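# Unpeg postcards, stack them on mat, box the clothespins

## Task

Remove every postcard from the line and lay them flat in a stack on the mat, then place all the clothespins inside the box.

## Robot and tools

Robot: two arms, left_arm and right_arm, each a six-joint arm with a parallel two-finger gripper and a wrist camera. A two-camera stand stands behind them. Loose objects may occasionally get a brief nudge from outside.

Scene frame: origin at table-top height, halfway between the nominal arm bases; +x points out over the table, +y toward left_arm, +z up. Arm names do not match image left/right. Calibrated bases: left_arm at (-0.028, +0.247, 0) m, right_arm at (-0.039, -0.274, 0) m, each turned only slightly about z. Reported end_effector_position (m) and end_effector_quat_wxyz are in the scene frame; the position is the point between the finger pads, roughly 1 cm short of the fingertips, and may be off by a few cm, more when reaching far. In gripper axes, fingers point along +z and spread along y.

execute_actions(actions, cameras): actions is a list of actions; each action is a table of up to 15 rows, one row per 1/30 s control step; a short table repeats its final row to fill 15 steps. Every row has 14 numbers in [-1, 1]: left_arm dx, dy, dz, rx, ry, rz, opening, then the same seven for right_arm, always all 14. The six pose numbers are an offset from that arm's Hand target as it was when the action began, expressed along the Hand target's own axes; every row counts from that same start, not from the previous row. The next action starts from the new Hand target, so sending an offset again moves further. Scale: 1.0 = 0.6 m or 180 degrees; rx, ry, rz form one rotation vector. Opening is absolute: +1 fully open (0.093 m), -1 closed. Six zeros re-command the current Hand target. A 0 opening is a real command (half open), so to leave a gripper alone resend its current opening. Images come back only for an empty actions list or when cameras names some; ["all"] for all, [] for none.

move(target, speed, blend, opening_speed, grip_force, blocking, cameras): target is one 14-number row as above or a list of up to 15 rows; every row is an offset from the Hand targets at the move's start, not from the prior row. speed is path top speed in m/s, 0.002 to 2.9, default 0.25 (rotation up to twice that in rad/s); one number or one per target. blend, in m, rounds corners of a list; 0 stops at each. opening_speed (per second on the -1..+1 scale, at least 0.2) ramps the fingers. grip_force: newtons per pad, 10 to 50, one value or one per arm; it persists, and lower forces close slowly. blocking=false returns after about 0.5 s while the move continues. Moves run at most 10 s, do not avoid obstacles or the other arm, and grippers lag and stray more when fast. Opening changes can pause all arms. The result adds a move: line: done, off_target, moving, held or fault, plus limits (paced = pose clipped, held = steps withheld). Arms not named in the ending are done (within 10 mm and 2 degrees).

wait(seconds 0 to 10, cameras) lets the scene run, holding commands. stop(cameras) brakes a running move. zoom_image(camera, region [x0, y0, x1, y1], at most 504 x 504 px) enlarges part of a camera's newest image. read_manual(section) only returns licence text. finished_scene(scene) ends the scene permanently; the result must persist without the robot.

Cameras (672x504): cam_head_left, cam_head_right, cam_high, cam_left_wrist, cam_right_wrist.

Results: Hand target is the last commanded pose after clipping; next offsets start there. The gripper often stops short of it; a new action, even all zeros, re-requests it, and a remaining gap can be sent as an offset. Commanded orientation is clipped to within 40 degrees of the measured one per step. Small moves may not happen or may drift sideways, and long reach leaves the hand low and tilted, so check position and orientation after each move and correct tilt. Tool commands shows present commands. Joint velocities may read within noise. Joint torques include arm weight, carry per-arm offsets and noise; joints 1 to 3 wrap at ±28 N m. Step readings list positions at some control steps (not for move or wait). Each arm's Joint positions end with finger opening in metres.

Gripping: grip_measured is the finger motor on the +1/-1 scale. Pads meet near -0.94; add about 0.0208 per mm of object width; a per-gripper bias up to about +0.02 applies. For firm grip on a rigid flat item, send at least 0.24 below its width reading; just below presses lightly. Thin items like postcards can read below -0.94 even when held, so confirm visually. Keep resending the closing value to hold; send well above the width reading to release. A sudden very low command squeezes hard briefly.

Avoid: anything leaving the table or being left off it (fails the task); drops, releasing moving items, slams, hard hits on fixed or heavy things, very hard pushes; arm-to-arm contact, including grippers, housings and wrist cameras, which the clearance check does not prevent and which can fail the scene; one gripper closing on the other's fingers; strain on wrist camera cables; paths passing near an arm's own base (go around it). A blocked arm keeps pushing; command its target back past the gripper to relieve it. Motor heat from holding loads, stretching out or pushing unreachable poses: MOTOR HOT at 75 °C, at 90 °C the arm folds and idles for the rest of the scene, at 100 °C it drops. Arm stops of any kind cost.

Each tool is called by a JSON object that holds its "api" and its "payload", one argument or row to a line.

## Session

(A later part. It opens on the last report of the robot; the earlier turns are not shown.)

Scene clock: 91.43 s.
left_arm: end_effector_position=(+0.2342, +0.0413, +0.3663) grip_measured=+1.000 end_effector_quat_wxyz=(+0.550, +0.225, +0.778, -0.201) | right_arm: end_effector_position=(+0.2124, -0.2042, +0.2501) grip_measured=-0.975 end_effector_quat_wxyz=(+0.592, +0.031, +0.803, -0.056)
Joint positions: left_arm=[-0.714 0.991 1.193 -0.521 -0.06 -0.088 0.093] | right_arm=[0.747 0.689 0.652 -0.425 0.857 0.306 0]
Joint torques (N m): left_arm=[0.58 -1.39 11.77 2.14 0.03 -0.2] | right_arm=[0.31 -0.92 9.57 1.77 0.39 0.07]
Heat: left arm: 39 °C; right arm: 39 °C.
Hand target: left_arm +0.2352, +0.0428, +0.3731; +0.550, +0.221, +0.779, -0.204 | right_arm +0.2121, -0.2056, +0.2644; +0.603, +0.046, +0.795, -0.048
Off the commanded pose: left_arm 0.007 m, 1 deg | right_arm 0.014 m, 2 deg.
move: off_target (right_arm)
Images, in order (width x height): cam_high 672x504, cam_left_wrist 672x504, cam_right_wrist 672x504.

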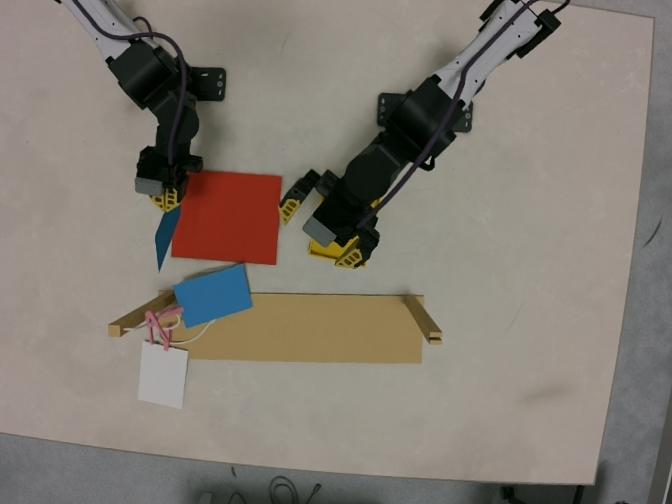

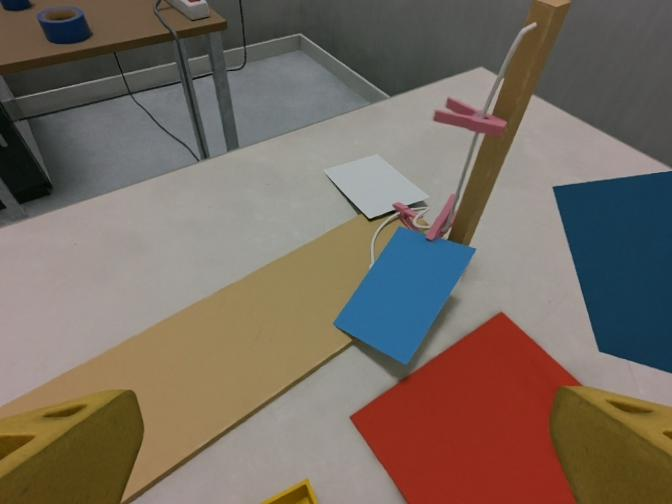

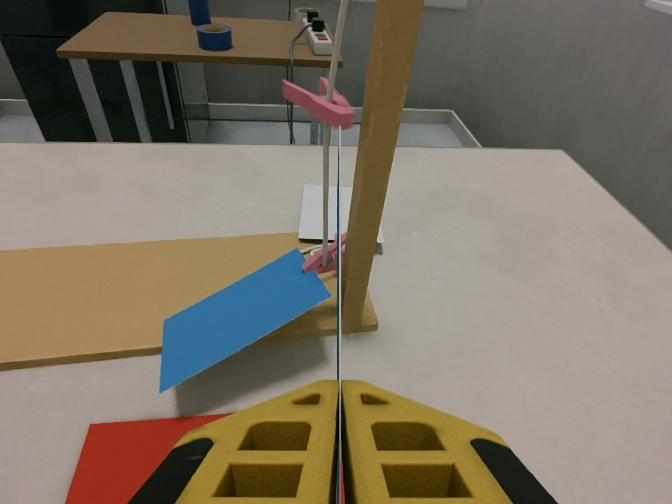

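{"api": "move", "payload": {
  "target": [
    [0,0,0,0,0,0,1,-0.02,0,-0.07,-0.087,0.087,-0.494,-1],
    [0,0,0,0,0,0,1,0.27,-0.03,0.015,-0.087,0.087,-0.494,-1]
  ],
  "speed": 0.2,
  "cameras": ["all"]
}}

Scene clock: 109.47 s.
left_arm: end_effector_position=(+0.2342, +0.0413, +0.3663) grip_measured=+1.000 end_effector_quat_wxyz=(+0.550, +0.225, +0.778, -0.201) | right_arm: end_effector_position=(+0.1734, -0.2243, +0.1079) grip_measured=-0.975 end_effector_quat_wxyz=(+0.290, -0.589, +0.666, -0.355)
Joint positions: left_arm=[-0.714 0.991 1.193 -0.521 -0.06 -0.088 0.093] | right_arm=[0.715 0.617 0.357 -0.597 0.698 -0.972 0]
Joint torques (N m): left_arm=[0.66 -1.46 11.7 2.07 0.11 -0.17] | right_arm=[-0.55 0.13 6.2 1.76 0.05 -0.04]
Heat: left arm: 40 °C; right arm: 40 °C.
Hand target: left_arm +0.2352, +0.0428, +0.3731; +0.550, +0.221, +0.779, -0.204 | right_arm +0.1750, -0.2221, +0.1062; +0.295, -0.589, +0.666, -0.350
Off the commanded pose: left_arm 0.007 m, 1 deg | right_arm 0.003 m, 1 deg.
move: done

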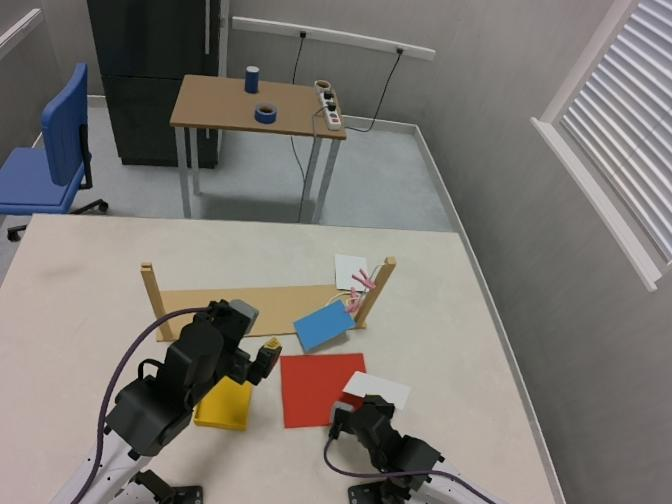

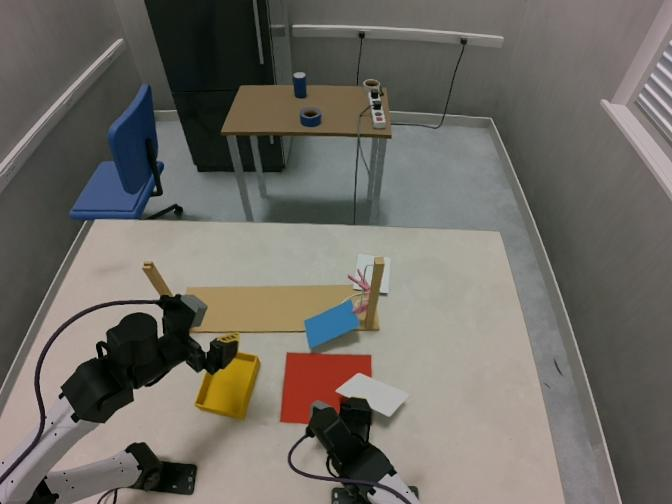

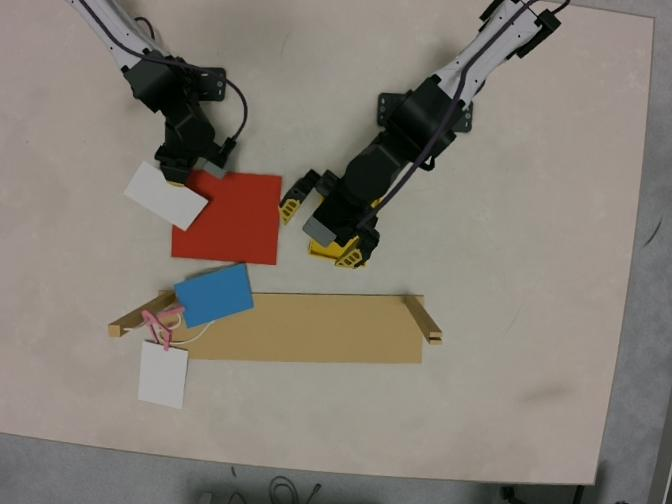

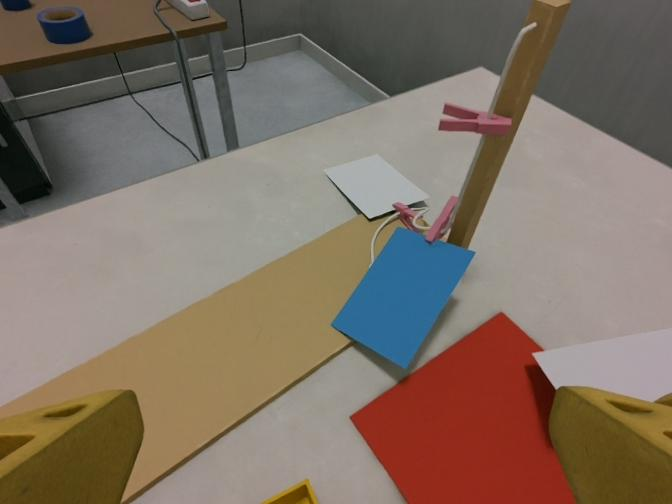

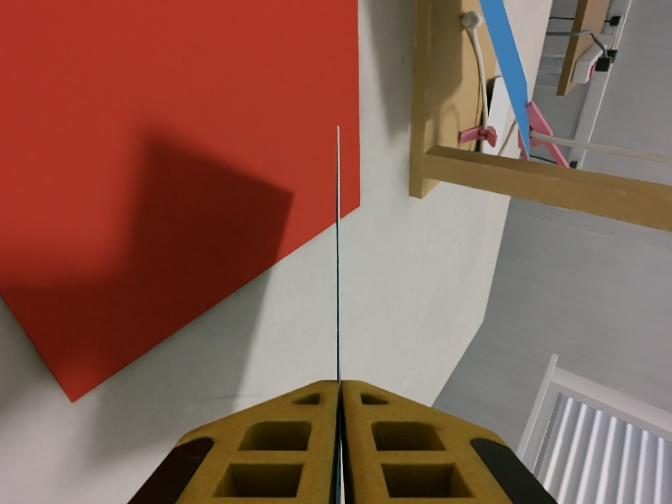

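{"api": "move", "payload": {
  "target": [0,0,0,0,0,0,1,-0.208,0.033,0.062,0,0,0,-1],
  "speed": 0.15,
  "cameras": ["all"]
}}

Scene clock: 114.10 s.
left_arm: end_effector_position=(+0.2342, +0.0413, +0.3663) grip_measured=+1.000 end_effector_quat_wxyz=(+0.550, +0.225, +0.778, -0.201) | right_arm: end_effector_position=(+0.2055, -0.1102, +0.0613) grip_measured=-0.975 end_effector_quat_wxyz=(+0.281, -0.597, +0.661, -0.356)
Joint positions: left_arm=[-0.714 0.991 1.193 -0.521 -0.06 -0.088 0.093] | right_arm=[1.003 1.416 0.551 -0.246 0.854 -0.647 0]
Joint torques (N m): left_arm=[0.62 -1.46 11.69 2.11 0.08 -0.21] | right_arm=[0.14 -3.54 7.41 1.36 0.4 0.1]
Heat: left arm: 40 °C; right arm: 39 °C.
Hand target: left_arm +0.2352, +0.0428, +0.3731; +0.550, +0.221, +0.779, -0.204 | right_arm +0.2100, -0.1016, +0.0661; +0.295, -0.589, +0.666, -0.350
Off the commanded pose: left_arm 0.007 m, 1 deg | right_arm 0.011 m, 2 deg.
move: off_target (right_arm)

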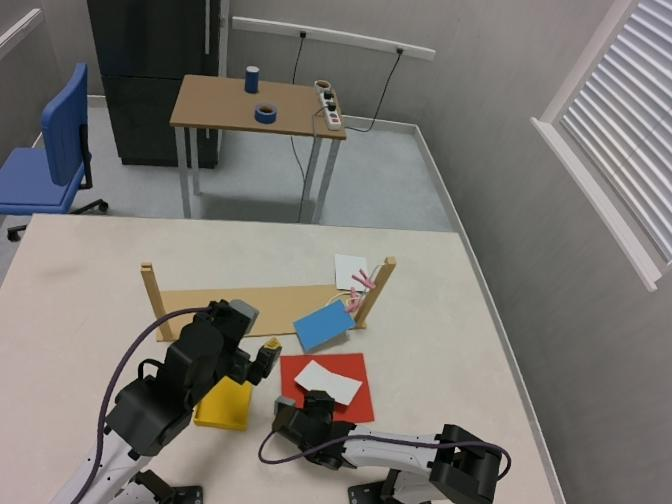

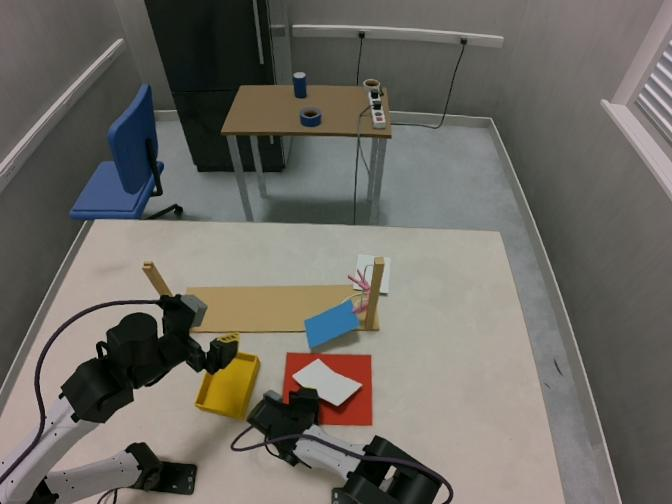

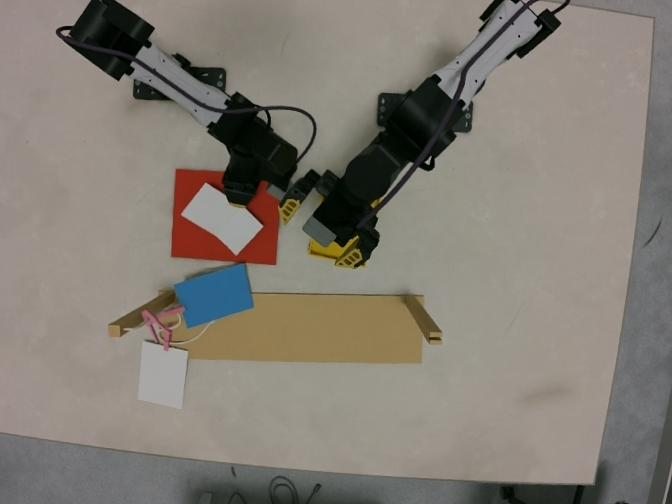

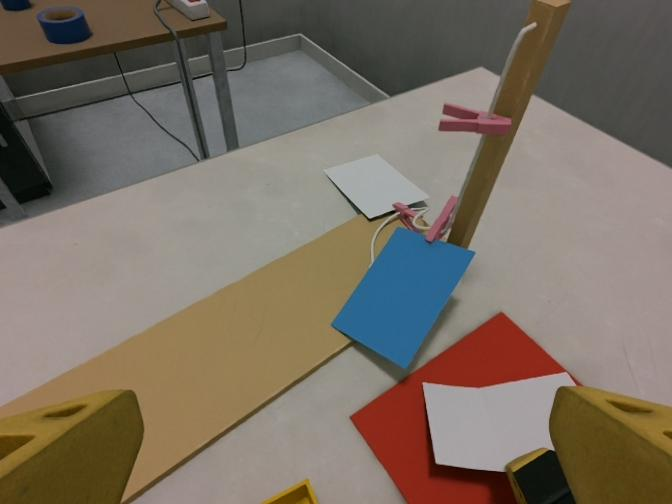

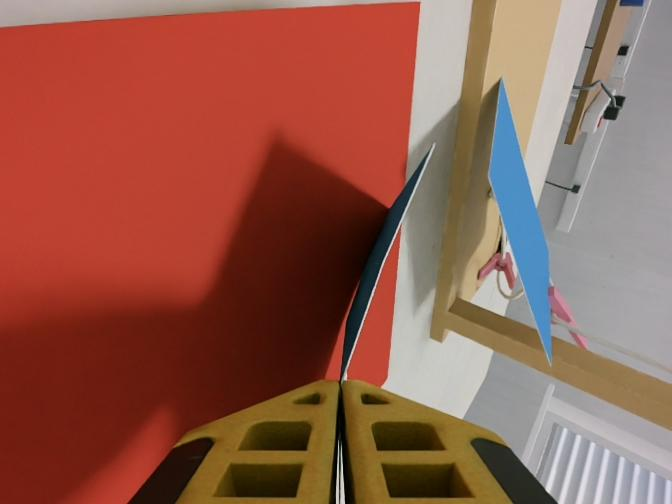

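{"api": "move", "payload": {
  "target": [
    [0,0,0,0,0,0,1,0,0.03,-0.005,0,0,0,-1],
    [0,0,0,0,0,0,1,0,0.03,-0.005,0,0,0,-0.6]
  ],
  "opening_speed": 0.4,
  "speed": 0.1,
  "cameras": ["cam_left_wrist","cam_right_wrist"]
}}

{"api": "move", "payload": {
  "target": [0,0,0,0,0,0,1,0,0,-0.15,0,0,0,-0.6],
  "speed": 0.12,
  "cameras": ["all"]
}}

Scene clock: 119.30 s.
left_arm: end_effector_position=(+0.2342, +0.0413, +0.3663) grip_measured=+1.000 end_effector_quat_wxyz=(+0.550, +0.225, +0.778, -0.201) | right_arm: end_effector_position=(+0.1989, -0.1014, +0.0575) grip_measured=-0.603 end_effector_quat_wxyz=(+0.295, -0.588, +0.665, -0.354)
Joint positions: left_arm=[-0.714 0.991 1.193 -0.521 -0.06 -0.088 0.093] | right_arm=[1.052 1.447 0.551 -0.238 0.882 -0.573 0.016]
Joint torques (N m): left_arm=[0.75 -1.62 11.73 2.11 0.08 -0.2] | right_arm=[0.43 -3.6 4.72 1.27 0.37 0.09]
Heat: left arm: 41 °C; right arm: 39 °C.
Hand target: left_arm +0.2352, +0.0428, +0.3731; +0.550, +0.221, +0.779, -0.204 | right_arm +0.1972, -0.1002, +0.0532; +0.295, -0.589, +0.666, -0.350
Off the commanded pose: left_arm 0.007 m, 1 deg | right_arm 0.005 m, 0 deg.
move: done
Images, in order (width x height): cam_left_wrist 672x504, cam_right_wrist 672x504.

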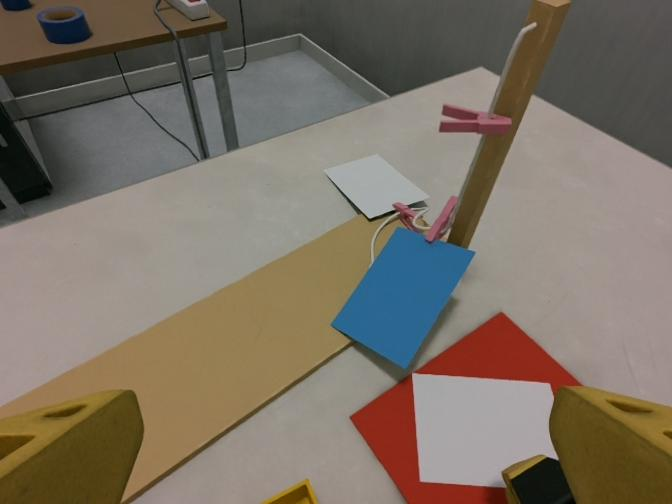

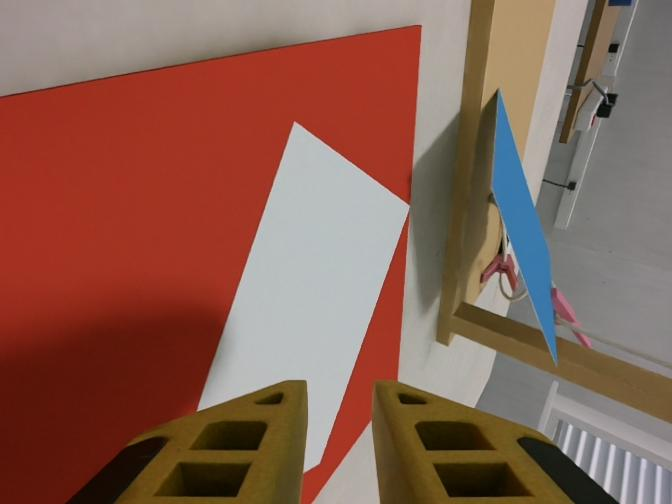

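Scene clock: 121.03 s.
left_arm: end_effector_position=(+0.2342, +0.0413, +0.3663) grip_measured=+1.000 end_effector_quat_wxyz=(+0.550, +0.225, +0.778, -0.201) | right_arm: end_effector_position=(+0.1231, -0.0949, +0.0990) grip_measured=-0.603 end_effector_quat_wxyz=(+0.286, -0.594, +0.666, -0.348)
Joint positions: left_arm=[-0.714 0.991 1.193 -0.521 -0.06 -0.088 0.093] | right_arm=[1.396 1.386 0.738 -0.939 0.935 -0.021 0.016]
Joint torques (N m): left_arm=[0.58 -1.36 11.49 2.1 0.07 -0.22] | right_arm=[0.31 -3.32 7.54 0.29 0.69 0.08]
Heat: left arm: 41 °C; right arm: 38 °C.
Hand target: left_arm +0.2352, +0.0428, +0.3731; +0.550, +0.221, +0.779, -0.204 | right_arm +0.1247, -0.0895, +0.1055; +0.296, -0.589, +0.666, -0.350
Off the commanded pose: left_arm 0.007 m, 1 deg | right_arm 0.009 m, 1 deg.
move: done

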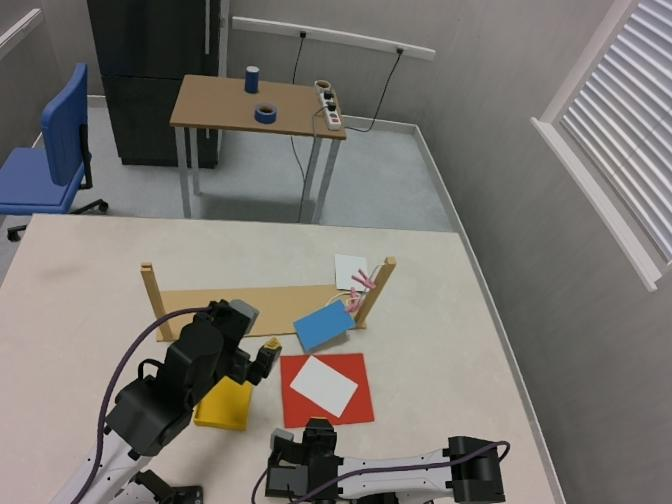

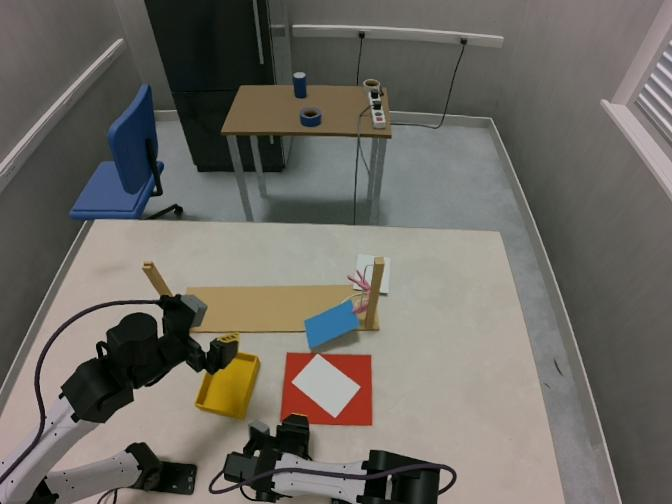

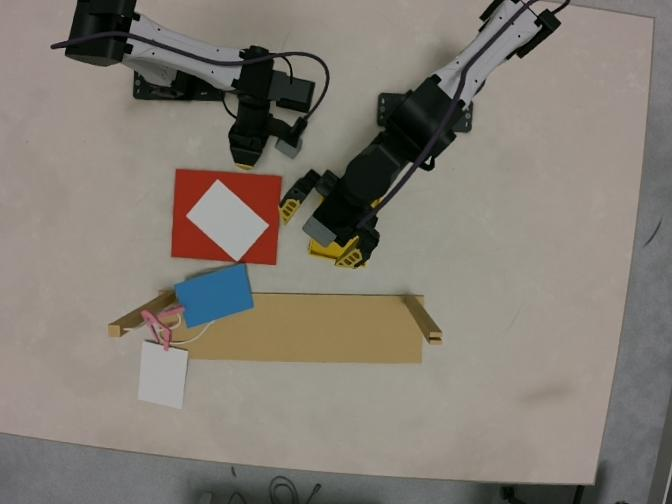

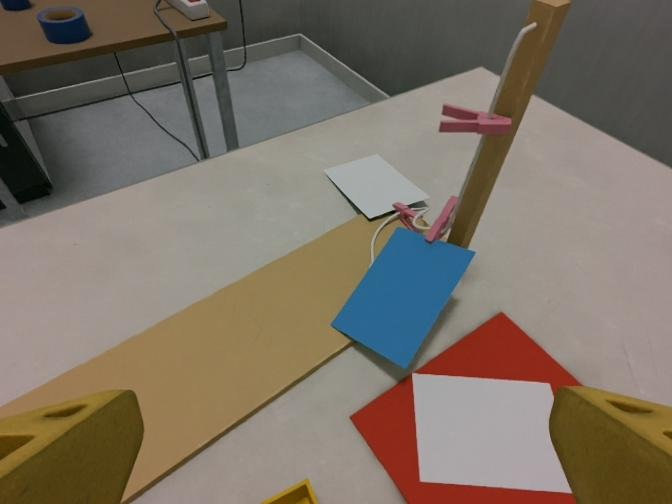

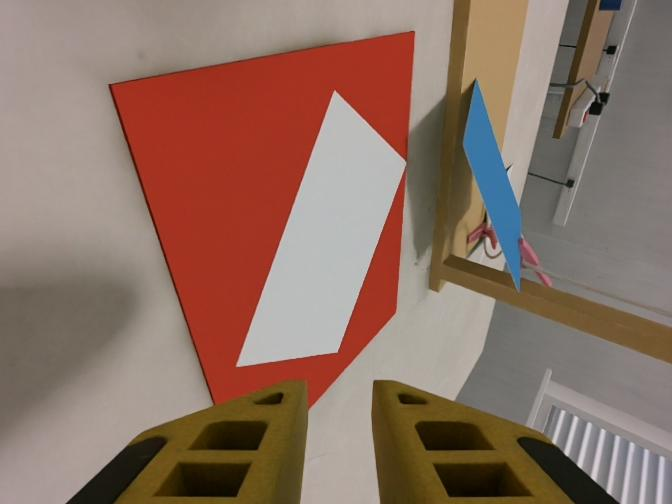

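{"api": "move", "payload": {
  "target": [0,0,0,0,0,0,1,0.066,-0.2,0.19,0,0,-0.11,0.6],
  "speed": 0.15,
  "cameras": ["all"]
}}

Scene clock: 137.73 s.
left_arm: end_effector_position=(+0.2342, +0.0413, +0.3663) grip_measured=+1.000 end_effector_quat_wxyz=(+0.550, +0.225, +0.778, -0.201) | right_arm: end_effector_position=(+0.2753, -0.1544, +0.1342) grip_measured=+0.597 end_effector_quat_wxyz=(-0.219, +0.696, -0.555, +0.399)
Joint positions: left_arm=[-0.714 0.991 1.193 -0.521 -0.06 -0.088 0.093] | right_arm=[0.638 1.262 0.708 -0.272 0.648 -1.387 0.074]
Joint torques (N m): left_arm=[0.66 -1.54 11.81 2.09 0.07 -0.22] | right_arm=[-0.46 -3.4 7.76 1.79 0.04 -0.09]
Heat: left arm: 41 °C; right arm: 37 °C.
Hand target: left_arm +0.2352, +0.0428, +0.3731; +0.550, +0.221, +0.779, -0.204 | right_arm +0.2805, -0.1496, +0.1378; -0.231, +0.695, -0.555, +0.396
Off the commanded pose: left_arm 0.007 m, 1 deg | right_arm 0.008 m, 1 deg.
move: done

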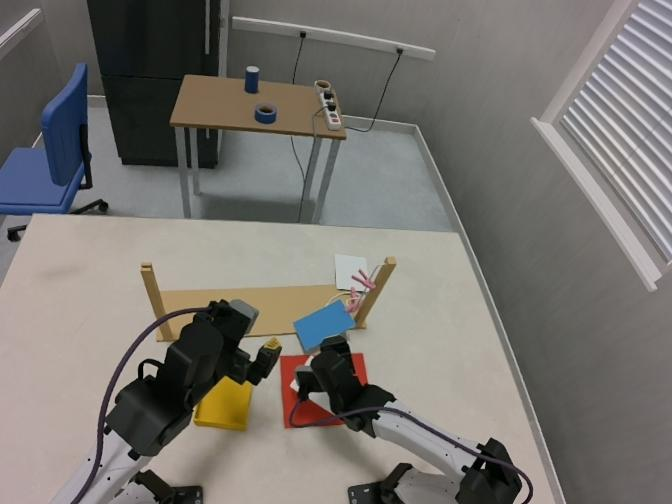

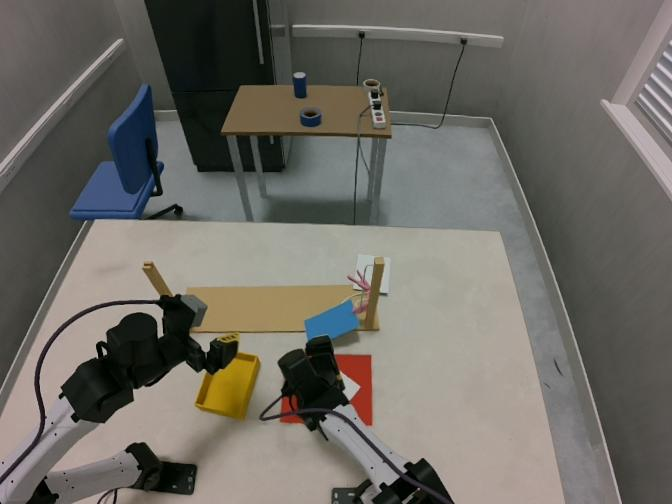

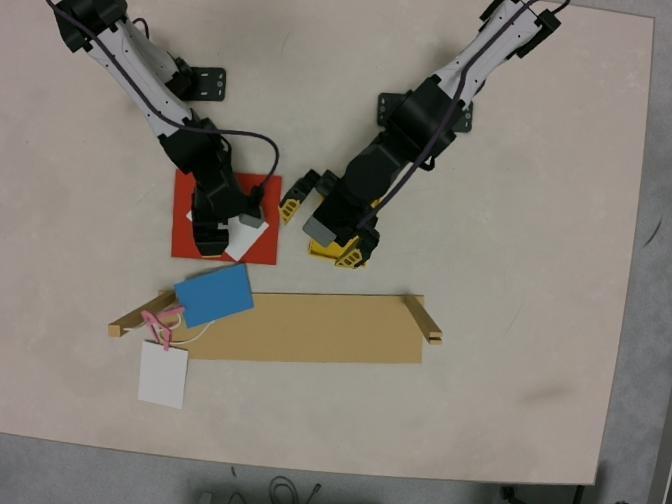

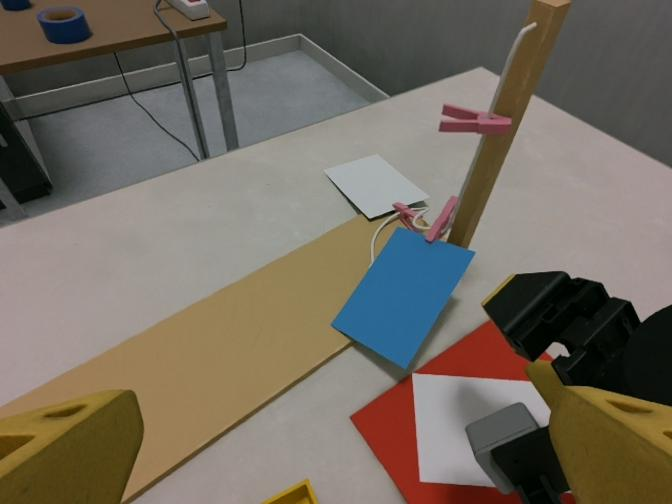

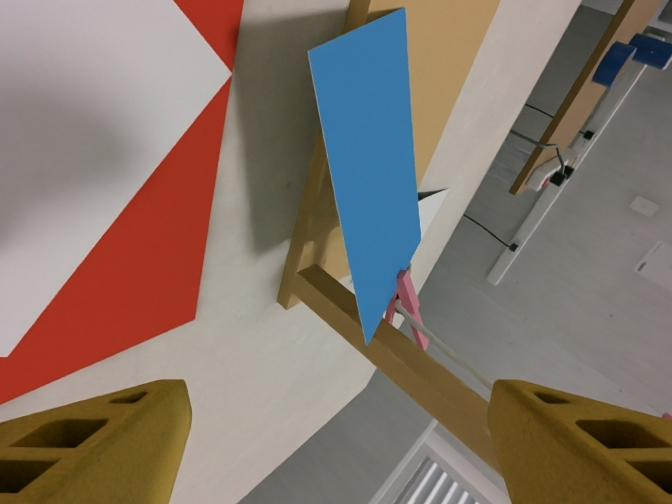

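{"api": "move", "payload": {
  "target": [0,0,0,0,0,0,1,-0.02,0,0.07,0.122,0,-0.055,0.6],
  "speed": 0.15,
  "cameras": ["cam_left_wrist","cam_right_wrist"]
}}

Scene clock: 147.97 s.
left_arm: end_effector_position=(+0.2342, +0.0413, +0.3663) grip_measured=+1.000 end_effector_quat_wxyz=(+0.550, +0.225, +0.778, -0.201) | right_arm: end_effector_position=(+0.3127, -0.1440, +0.1106) grip_measured=+0.597 end_effector_quat_wxyz=(-0.318, +0.683, -0.411, +0.514)
Joint positions: left_arm=[-0.714 0.991 1.193 -0.521 -0.06 -0.088 0.093] | right_arm=[0.561 1.501 0.363 0.814 0.556 -1.871 0.074]
Joint torques (N m): left_arm=[0.73 -1.44 11.82 2.1 0.05 -0.24] | right_arm=[-0.57 -4.07 4.82 2.26 -0.13 -0.07]
Heat: left arm: 42 °C; right arm: 38 °C.
Hand target: left_arm +0.2352, +0.0428, +0.3731; +0.550, +0.221, +0.779, -0.204 | right_arm +0.3136, -0.1431, +0.1099; -0.324, +0.683, -0.407, +0.513
Off the commanded pose: left_arm 0.007 m, 1 deg | right_arm 0.001 m, 1 deg.
move: done
Images, in order (width x height): cam_left_wrist 672x504, cam_right_wrist 672x504.

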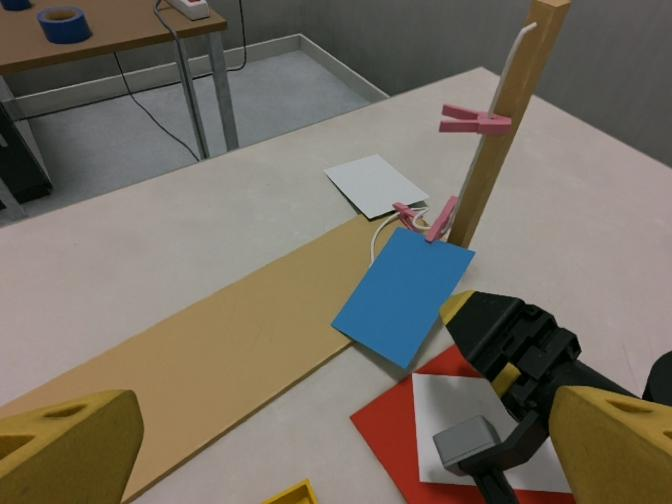

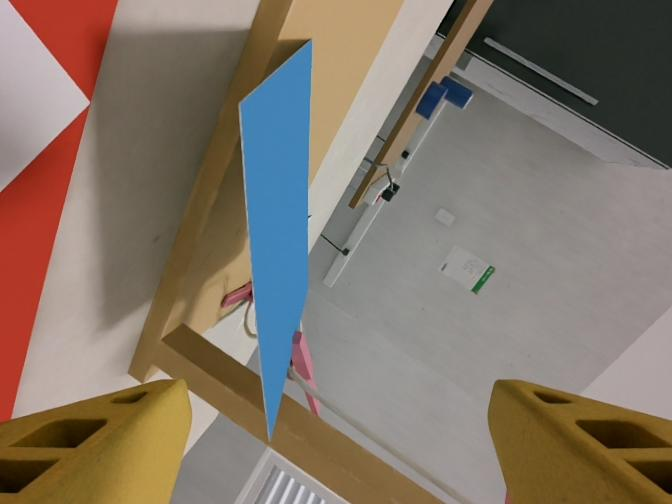

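{"api": "move", "payload": {
  "target": [
    [0,0,0,0,0,0,1,-0.03,0.045,0.05,0,0,0,0.6],
    [0,0,0,0,0,0,1,-0.013,0.045,0.18,0,0,0,0.6]
  ],
  "speed": 0.1,
  "cameras": ["cam_left_wrist","cam_right_wrist"]
}}

Scene clock: 155.07 s.
left_arm: end_effector_position=(+0.2342, +0.0413, +0.3663) grip_measured=+1.000 end_effector_quat_wxyz=(+0.550, +0.225, +0.778, -0.201) | right_arm: end_effector_position=(+0.4092, -0.1509, +0.0696) grip_measured=+0.597 end_effector_quat_wxyz=(-0.327, +0.664, -0.412, +0.531)
Joint positions: left_arm=[-0.714 0.991 1.193 -0.521 -0.06 -0.088 0.093] | right_arm=[0.378 2.005 0.633 1.128 0.403 -1.938 0.074]
Joint torques (N m): left_arm=[0.59 -1.43 11.64 2.1 0.05 -0.19] | right_arm=[-0.34 -5.83 5.29 1.81 -0.39 0.03]
Heat: left arm: 42 °C; right arm: 40 °C.
Hand target: left_arm +0.2352, +0.0428, +0.3731; +0.550, +0.221, +0.779, -0.204 | right_arm +0.4105, -0.1459, +0.0546; -0.324, +0.683, -0.407, +0.512
Off the commanded pose: left_arm 0.007 m, 1 deg | right_arm 0.016 m, 3 deg.
move: off_target (right_arm)
Images, in order (width x height): cam_left_wrist 672x504, cam_right_wrist 672x504.

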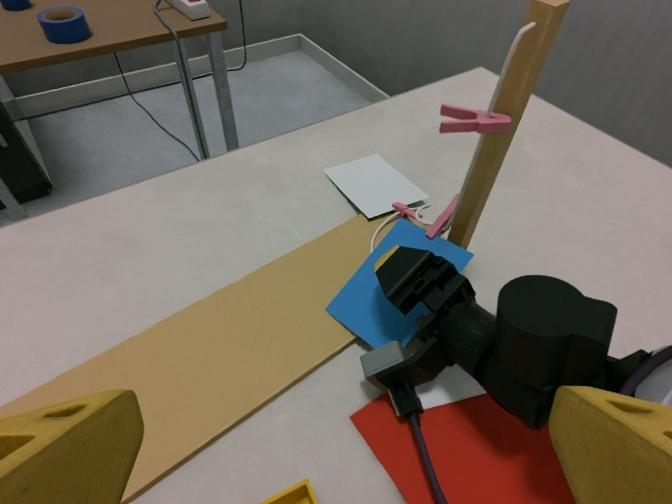

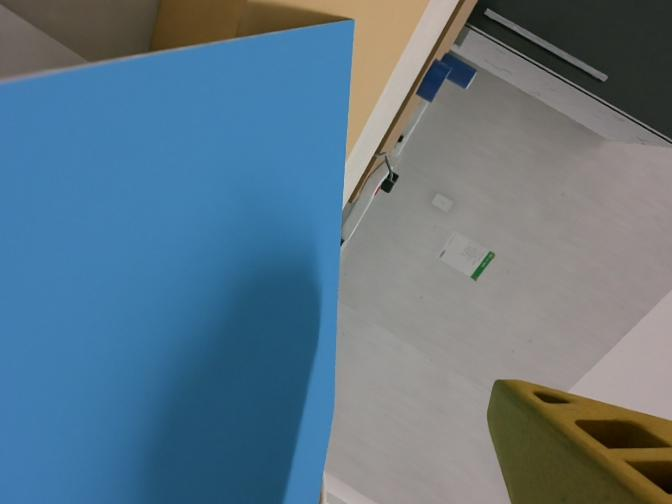

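{"api": "move", "payload": {
  "target": [
    [0,0,0,0,0,0,1,0,-0.025,-0.01,0,0,0,0.6],
    [0,0,0,0,0,0,1,0,-0.025,-0.01,0,0,0,-1]
  ],
  "speed": 0.1,
  "opening_speed": 0.6,
  "cameras": ["cam_left_wrist","cam_right_wrist"]
}}

Scene clock: 161.73 s.
left_arm: end_effector_position=(+0.2342, +0.0413, +0.3663) grip_measured=+1.000 end_effector_quat_wxyz=(+0.550, +0.225, +0.778, -0.201) | right_arm: end_effector_position=(+0.4055, -0.1459, +0.0592) grip_measured=-0.975 end_effector_quat_wxyz=(-0.310, +0.686, -0.412, +0.513)
Joint positions: left_arm=[-0.714 0.991 1.193 -0.521 -0.06 -0.088 0.093] | right_arm=[0.391 1.99 0.642 1.037 0.402 -1.931 0]
Joint torques (N m): left_arm=[0.68 -1.51 11.67 2.09 0.01 -0.21] | right_arm=[0.4 -9.43 5.39 1.96 -0.16 0.07]
Heat: left arm: 43 °C; right arm: 40 °C.
Hand target: left_arm +0.2352, +0.0428, +0.3731; +0.550, +0.221, +0.779, -0.204 | right_arm +0.4080, -0.1392, +0.0692; -0.324, +0.683, -0.407, +0.512
Off the commanded pose: left_arm 0.007 m, 1 deg | right_arm 0.012 m, 2 deg.
move: off_target (right_arm)
Images, in order (width x height): cam_left_wrist 672x504, cam_right_wrist 672x504.

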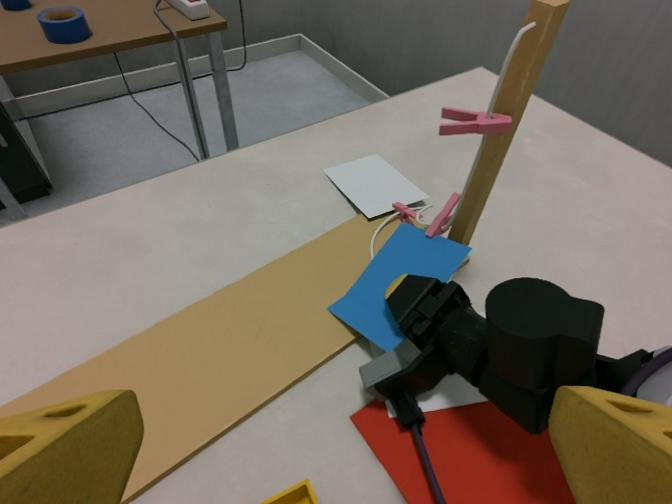

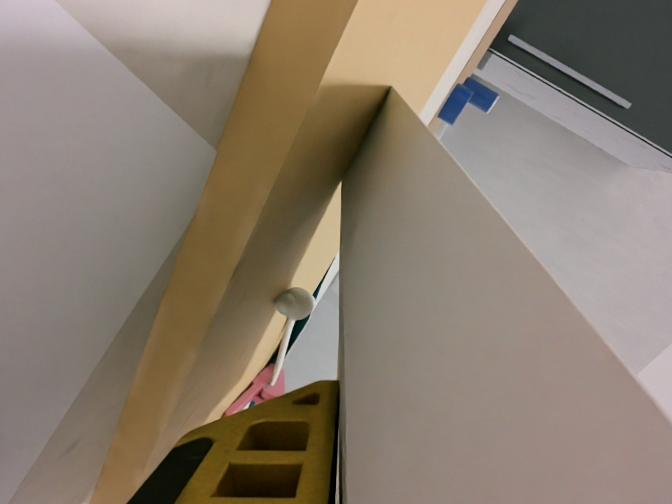

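{"api": "move", "payload": {
  "target": [0,0,0,0,0,0,1,0,-0.03,-0.28,0,0,0,-1],
  "speed": 0.08,
  "cameras": ["all"]
}}

Scene clock: 167.00 s.
left_arm: end_effector_position=(+0.2342, +0.0413, +0.3663) grip_measured=+1.000 end_effector_quat_wxyz=(+0.550, +0.225, +0.778, -0.201) | right_arm: end_effector_position=(+0.2508, -0.1337, +0.1234) grip_measured=-0.975 end_effector_quat_wxyz=(-0.318, +0.692, -0.401, +0.508)
Joint positions: left_arm=[-0.714 0.991 1.193 -0.521 -0.06 -0.088 0.093] | right_arm=[0.776 1.196 0.266 0.541 0.736 -1.789 0]
Joint torques (N m): left_arm=[0.65 -1.58 11.74 2.1 0.09 -0.22] | right_arm=[0.31 -4.46 6.05 1.98 0.24 0.08]
Heat: left arm: 43 °C; right arm: 40 °C.
Hand target: left_arm +0.2352, +0.0428, +0.3731; +0.550, +0.221, +0.779, -0.204 | right_arm +0.2502, -0.1350, +0.1292; -0.324, +0.683, -0.407, +0.513
Off the commanded pose: left_arm 0.007 m, 1 deg | right_arm 0.006 m, 2 deg.
move: done

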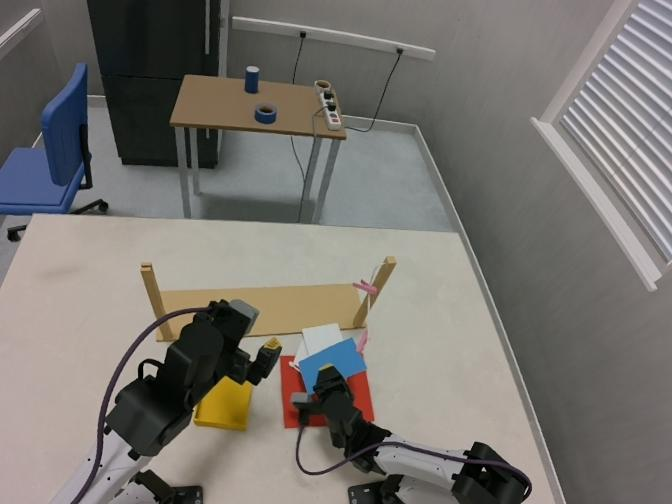

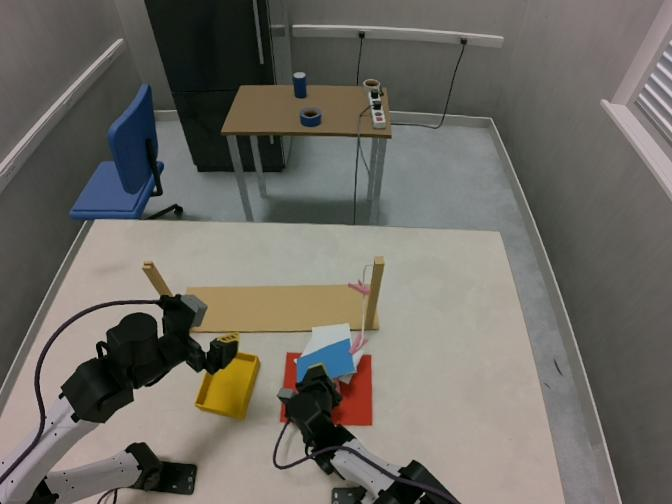

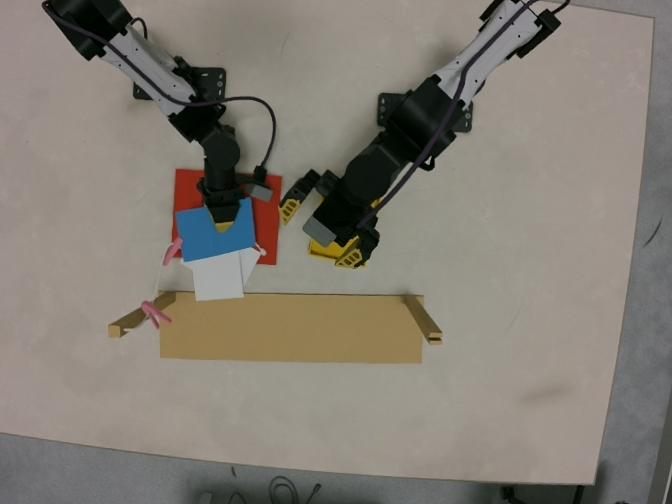

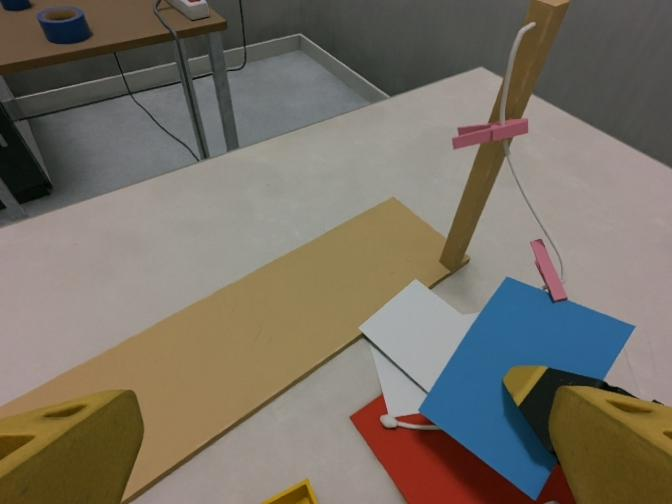

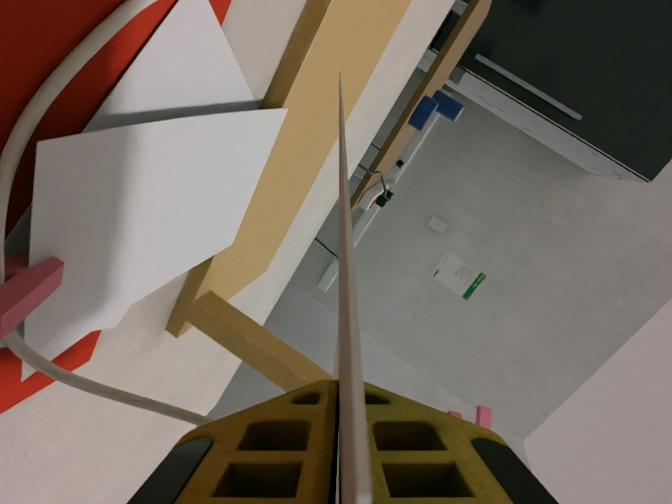

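{"api": "move", "payload": {
  "target": [0,0,0,0,0,0,1,0,-0.12,-0.14,0,0,0,-1],
  "speed": 0.08,
  "cameras": ["all"]
}}

Scene clock: 171.17 s.
left_arm: end_effector_position=(+0.2342, +0.0413, +0.3663) grip_measured=+1.000 end_effector_quat_wxyz=(+0.550, +0.225, +0.778, -0.201) | right_arm: end_effector_position=(+0.1844, -0.1050, +0.2000) grip_measured=-0.975 end_effector_quat_wxyz=(-0.314, +0.696, -0.398, +0.508)
Joint positions: left_arm=[-0.714 0.991 1.193 -0.521 -0.06 -0.088 0.093] | right_arm=[1.173 0.95 0.571 -0.276 1.081 -1.472 0]
Joint torques (N m): left_arm=[0.65 -1.46 11.81 2.09 0.06 -0.19] | right_arm=[0.31 -2.22 9.52 1.58 0.56 0.05]
Heat: left arm: 43 °C; right arm: 41 °C.
Hand target: left_arm +0.2352, +0.0428, +0.3731; +0.550, +0.221, +0.779, -0.204 | right_arm +0.1854, -0.1042, +0.2133; -0.324, +0.683, -0.408, +0.513
Off the commanded pose: left_arm 0.007 m, 1 deg | right_arm 0.014 m, 2 deg.
move: off_target (right_arm)

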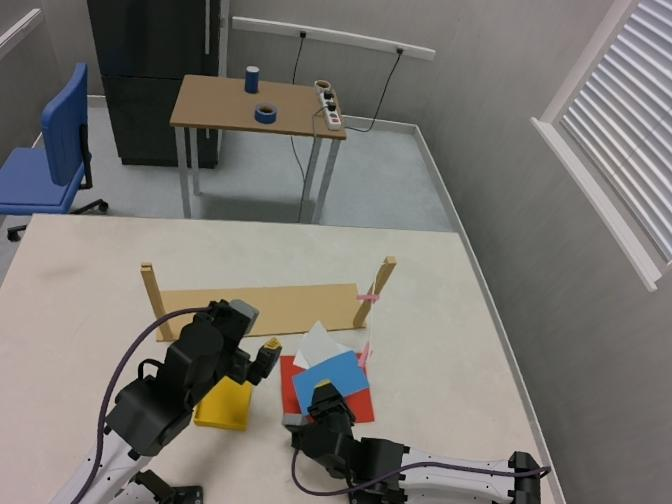

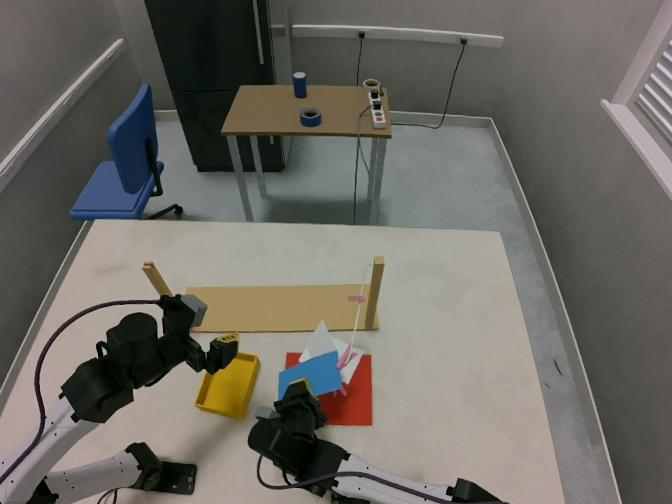

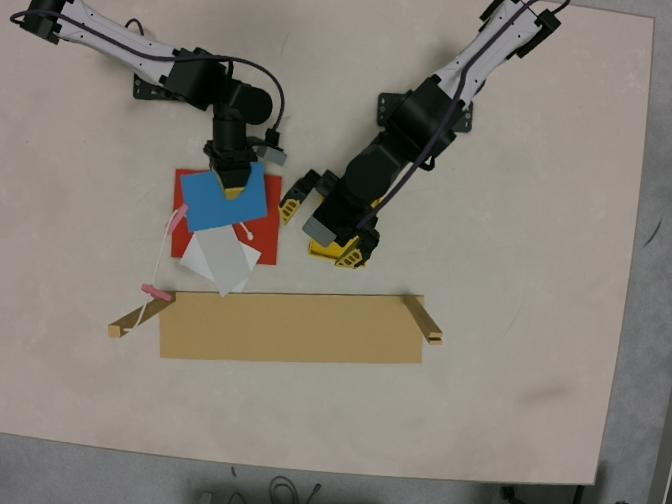

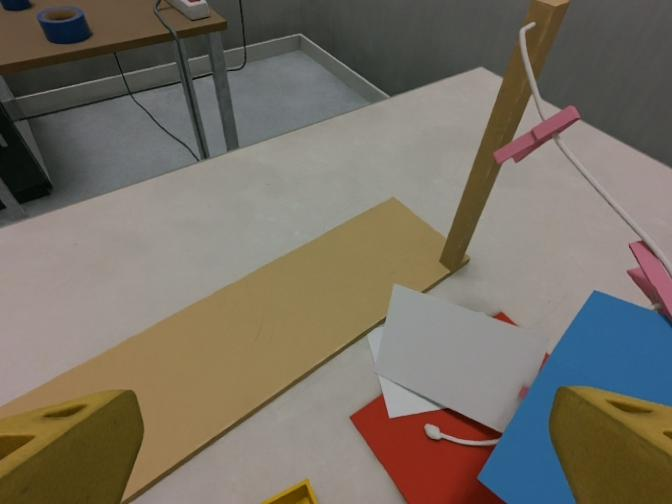

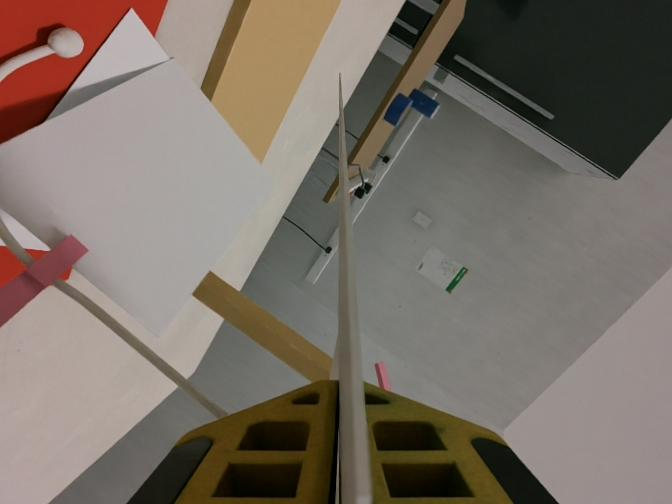

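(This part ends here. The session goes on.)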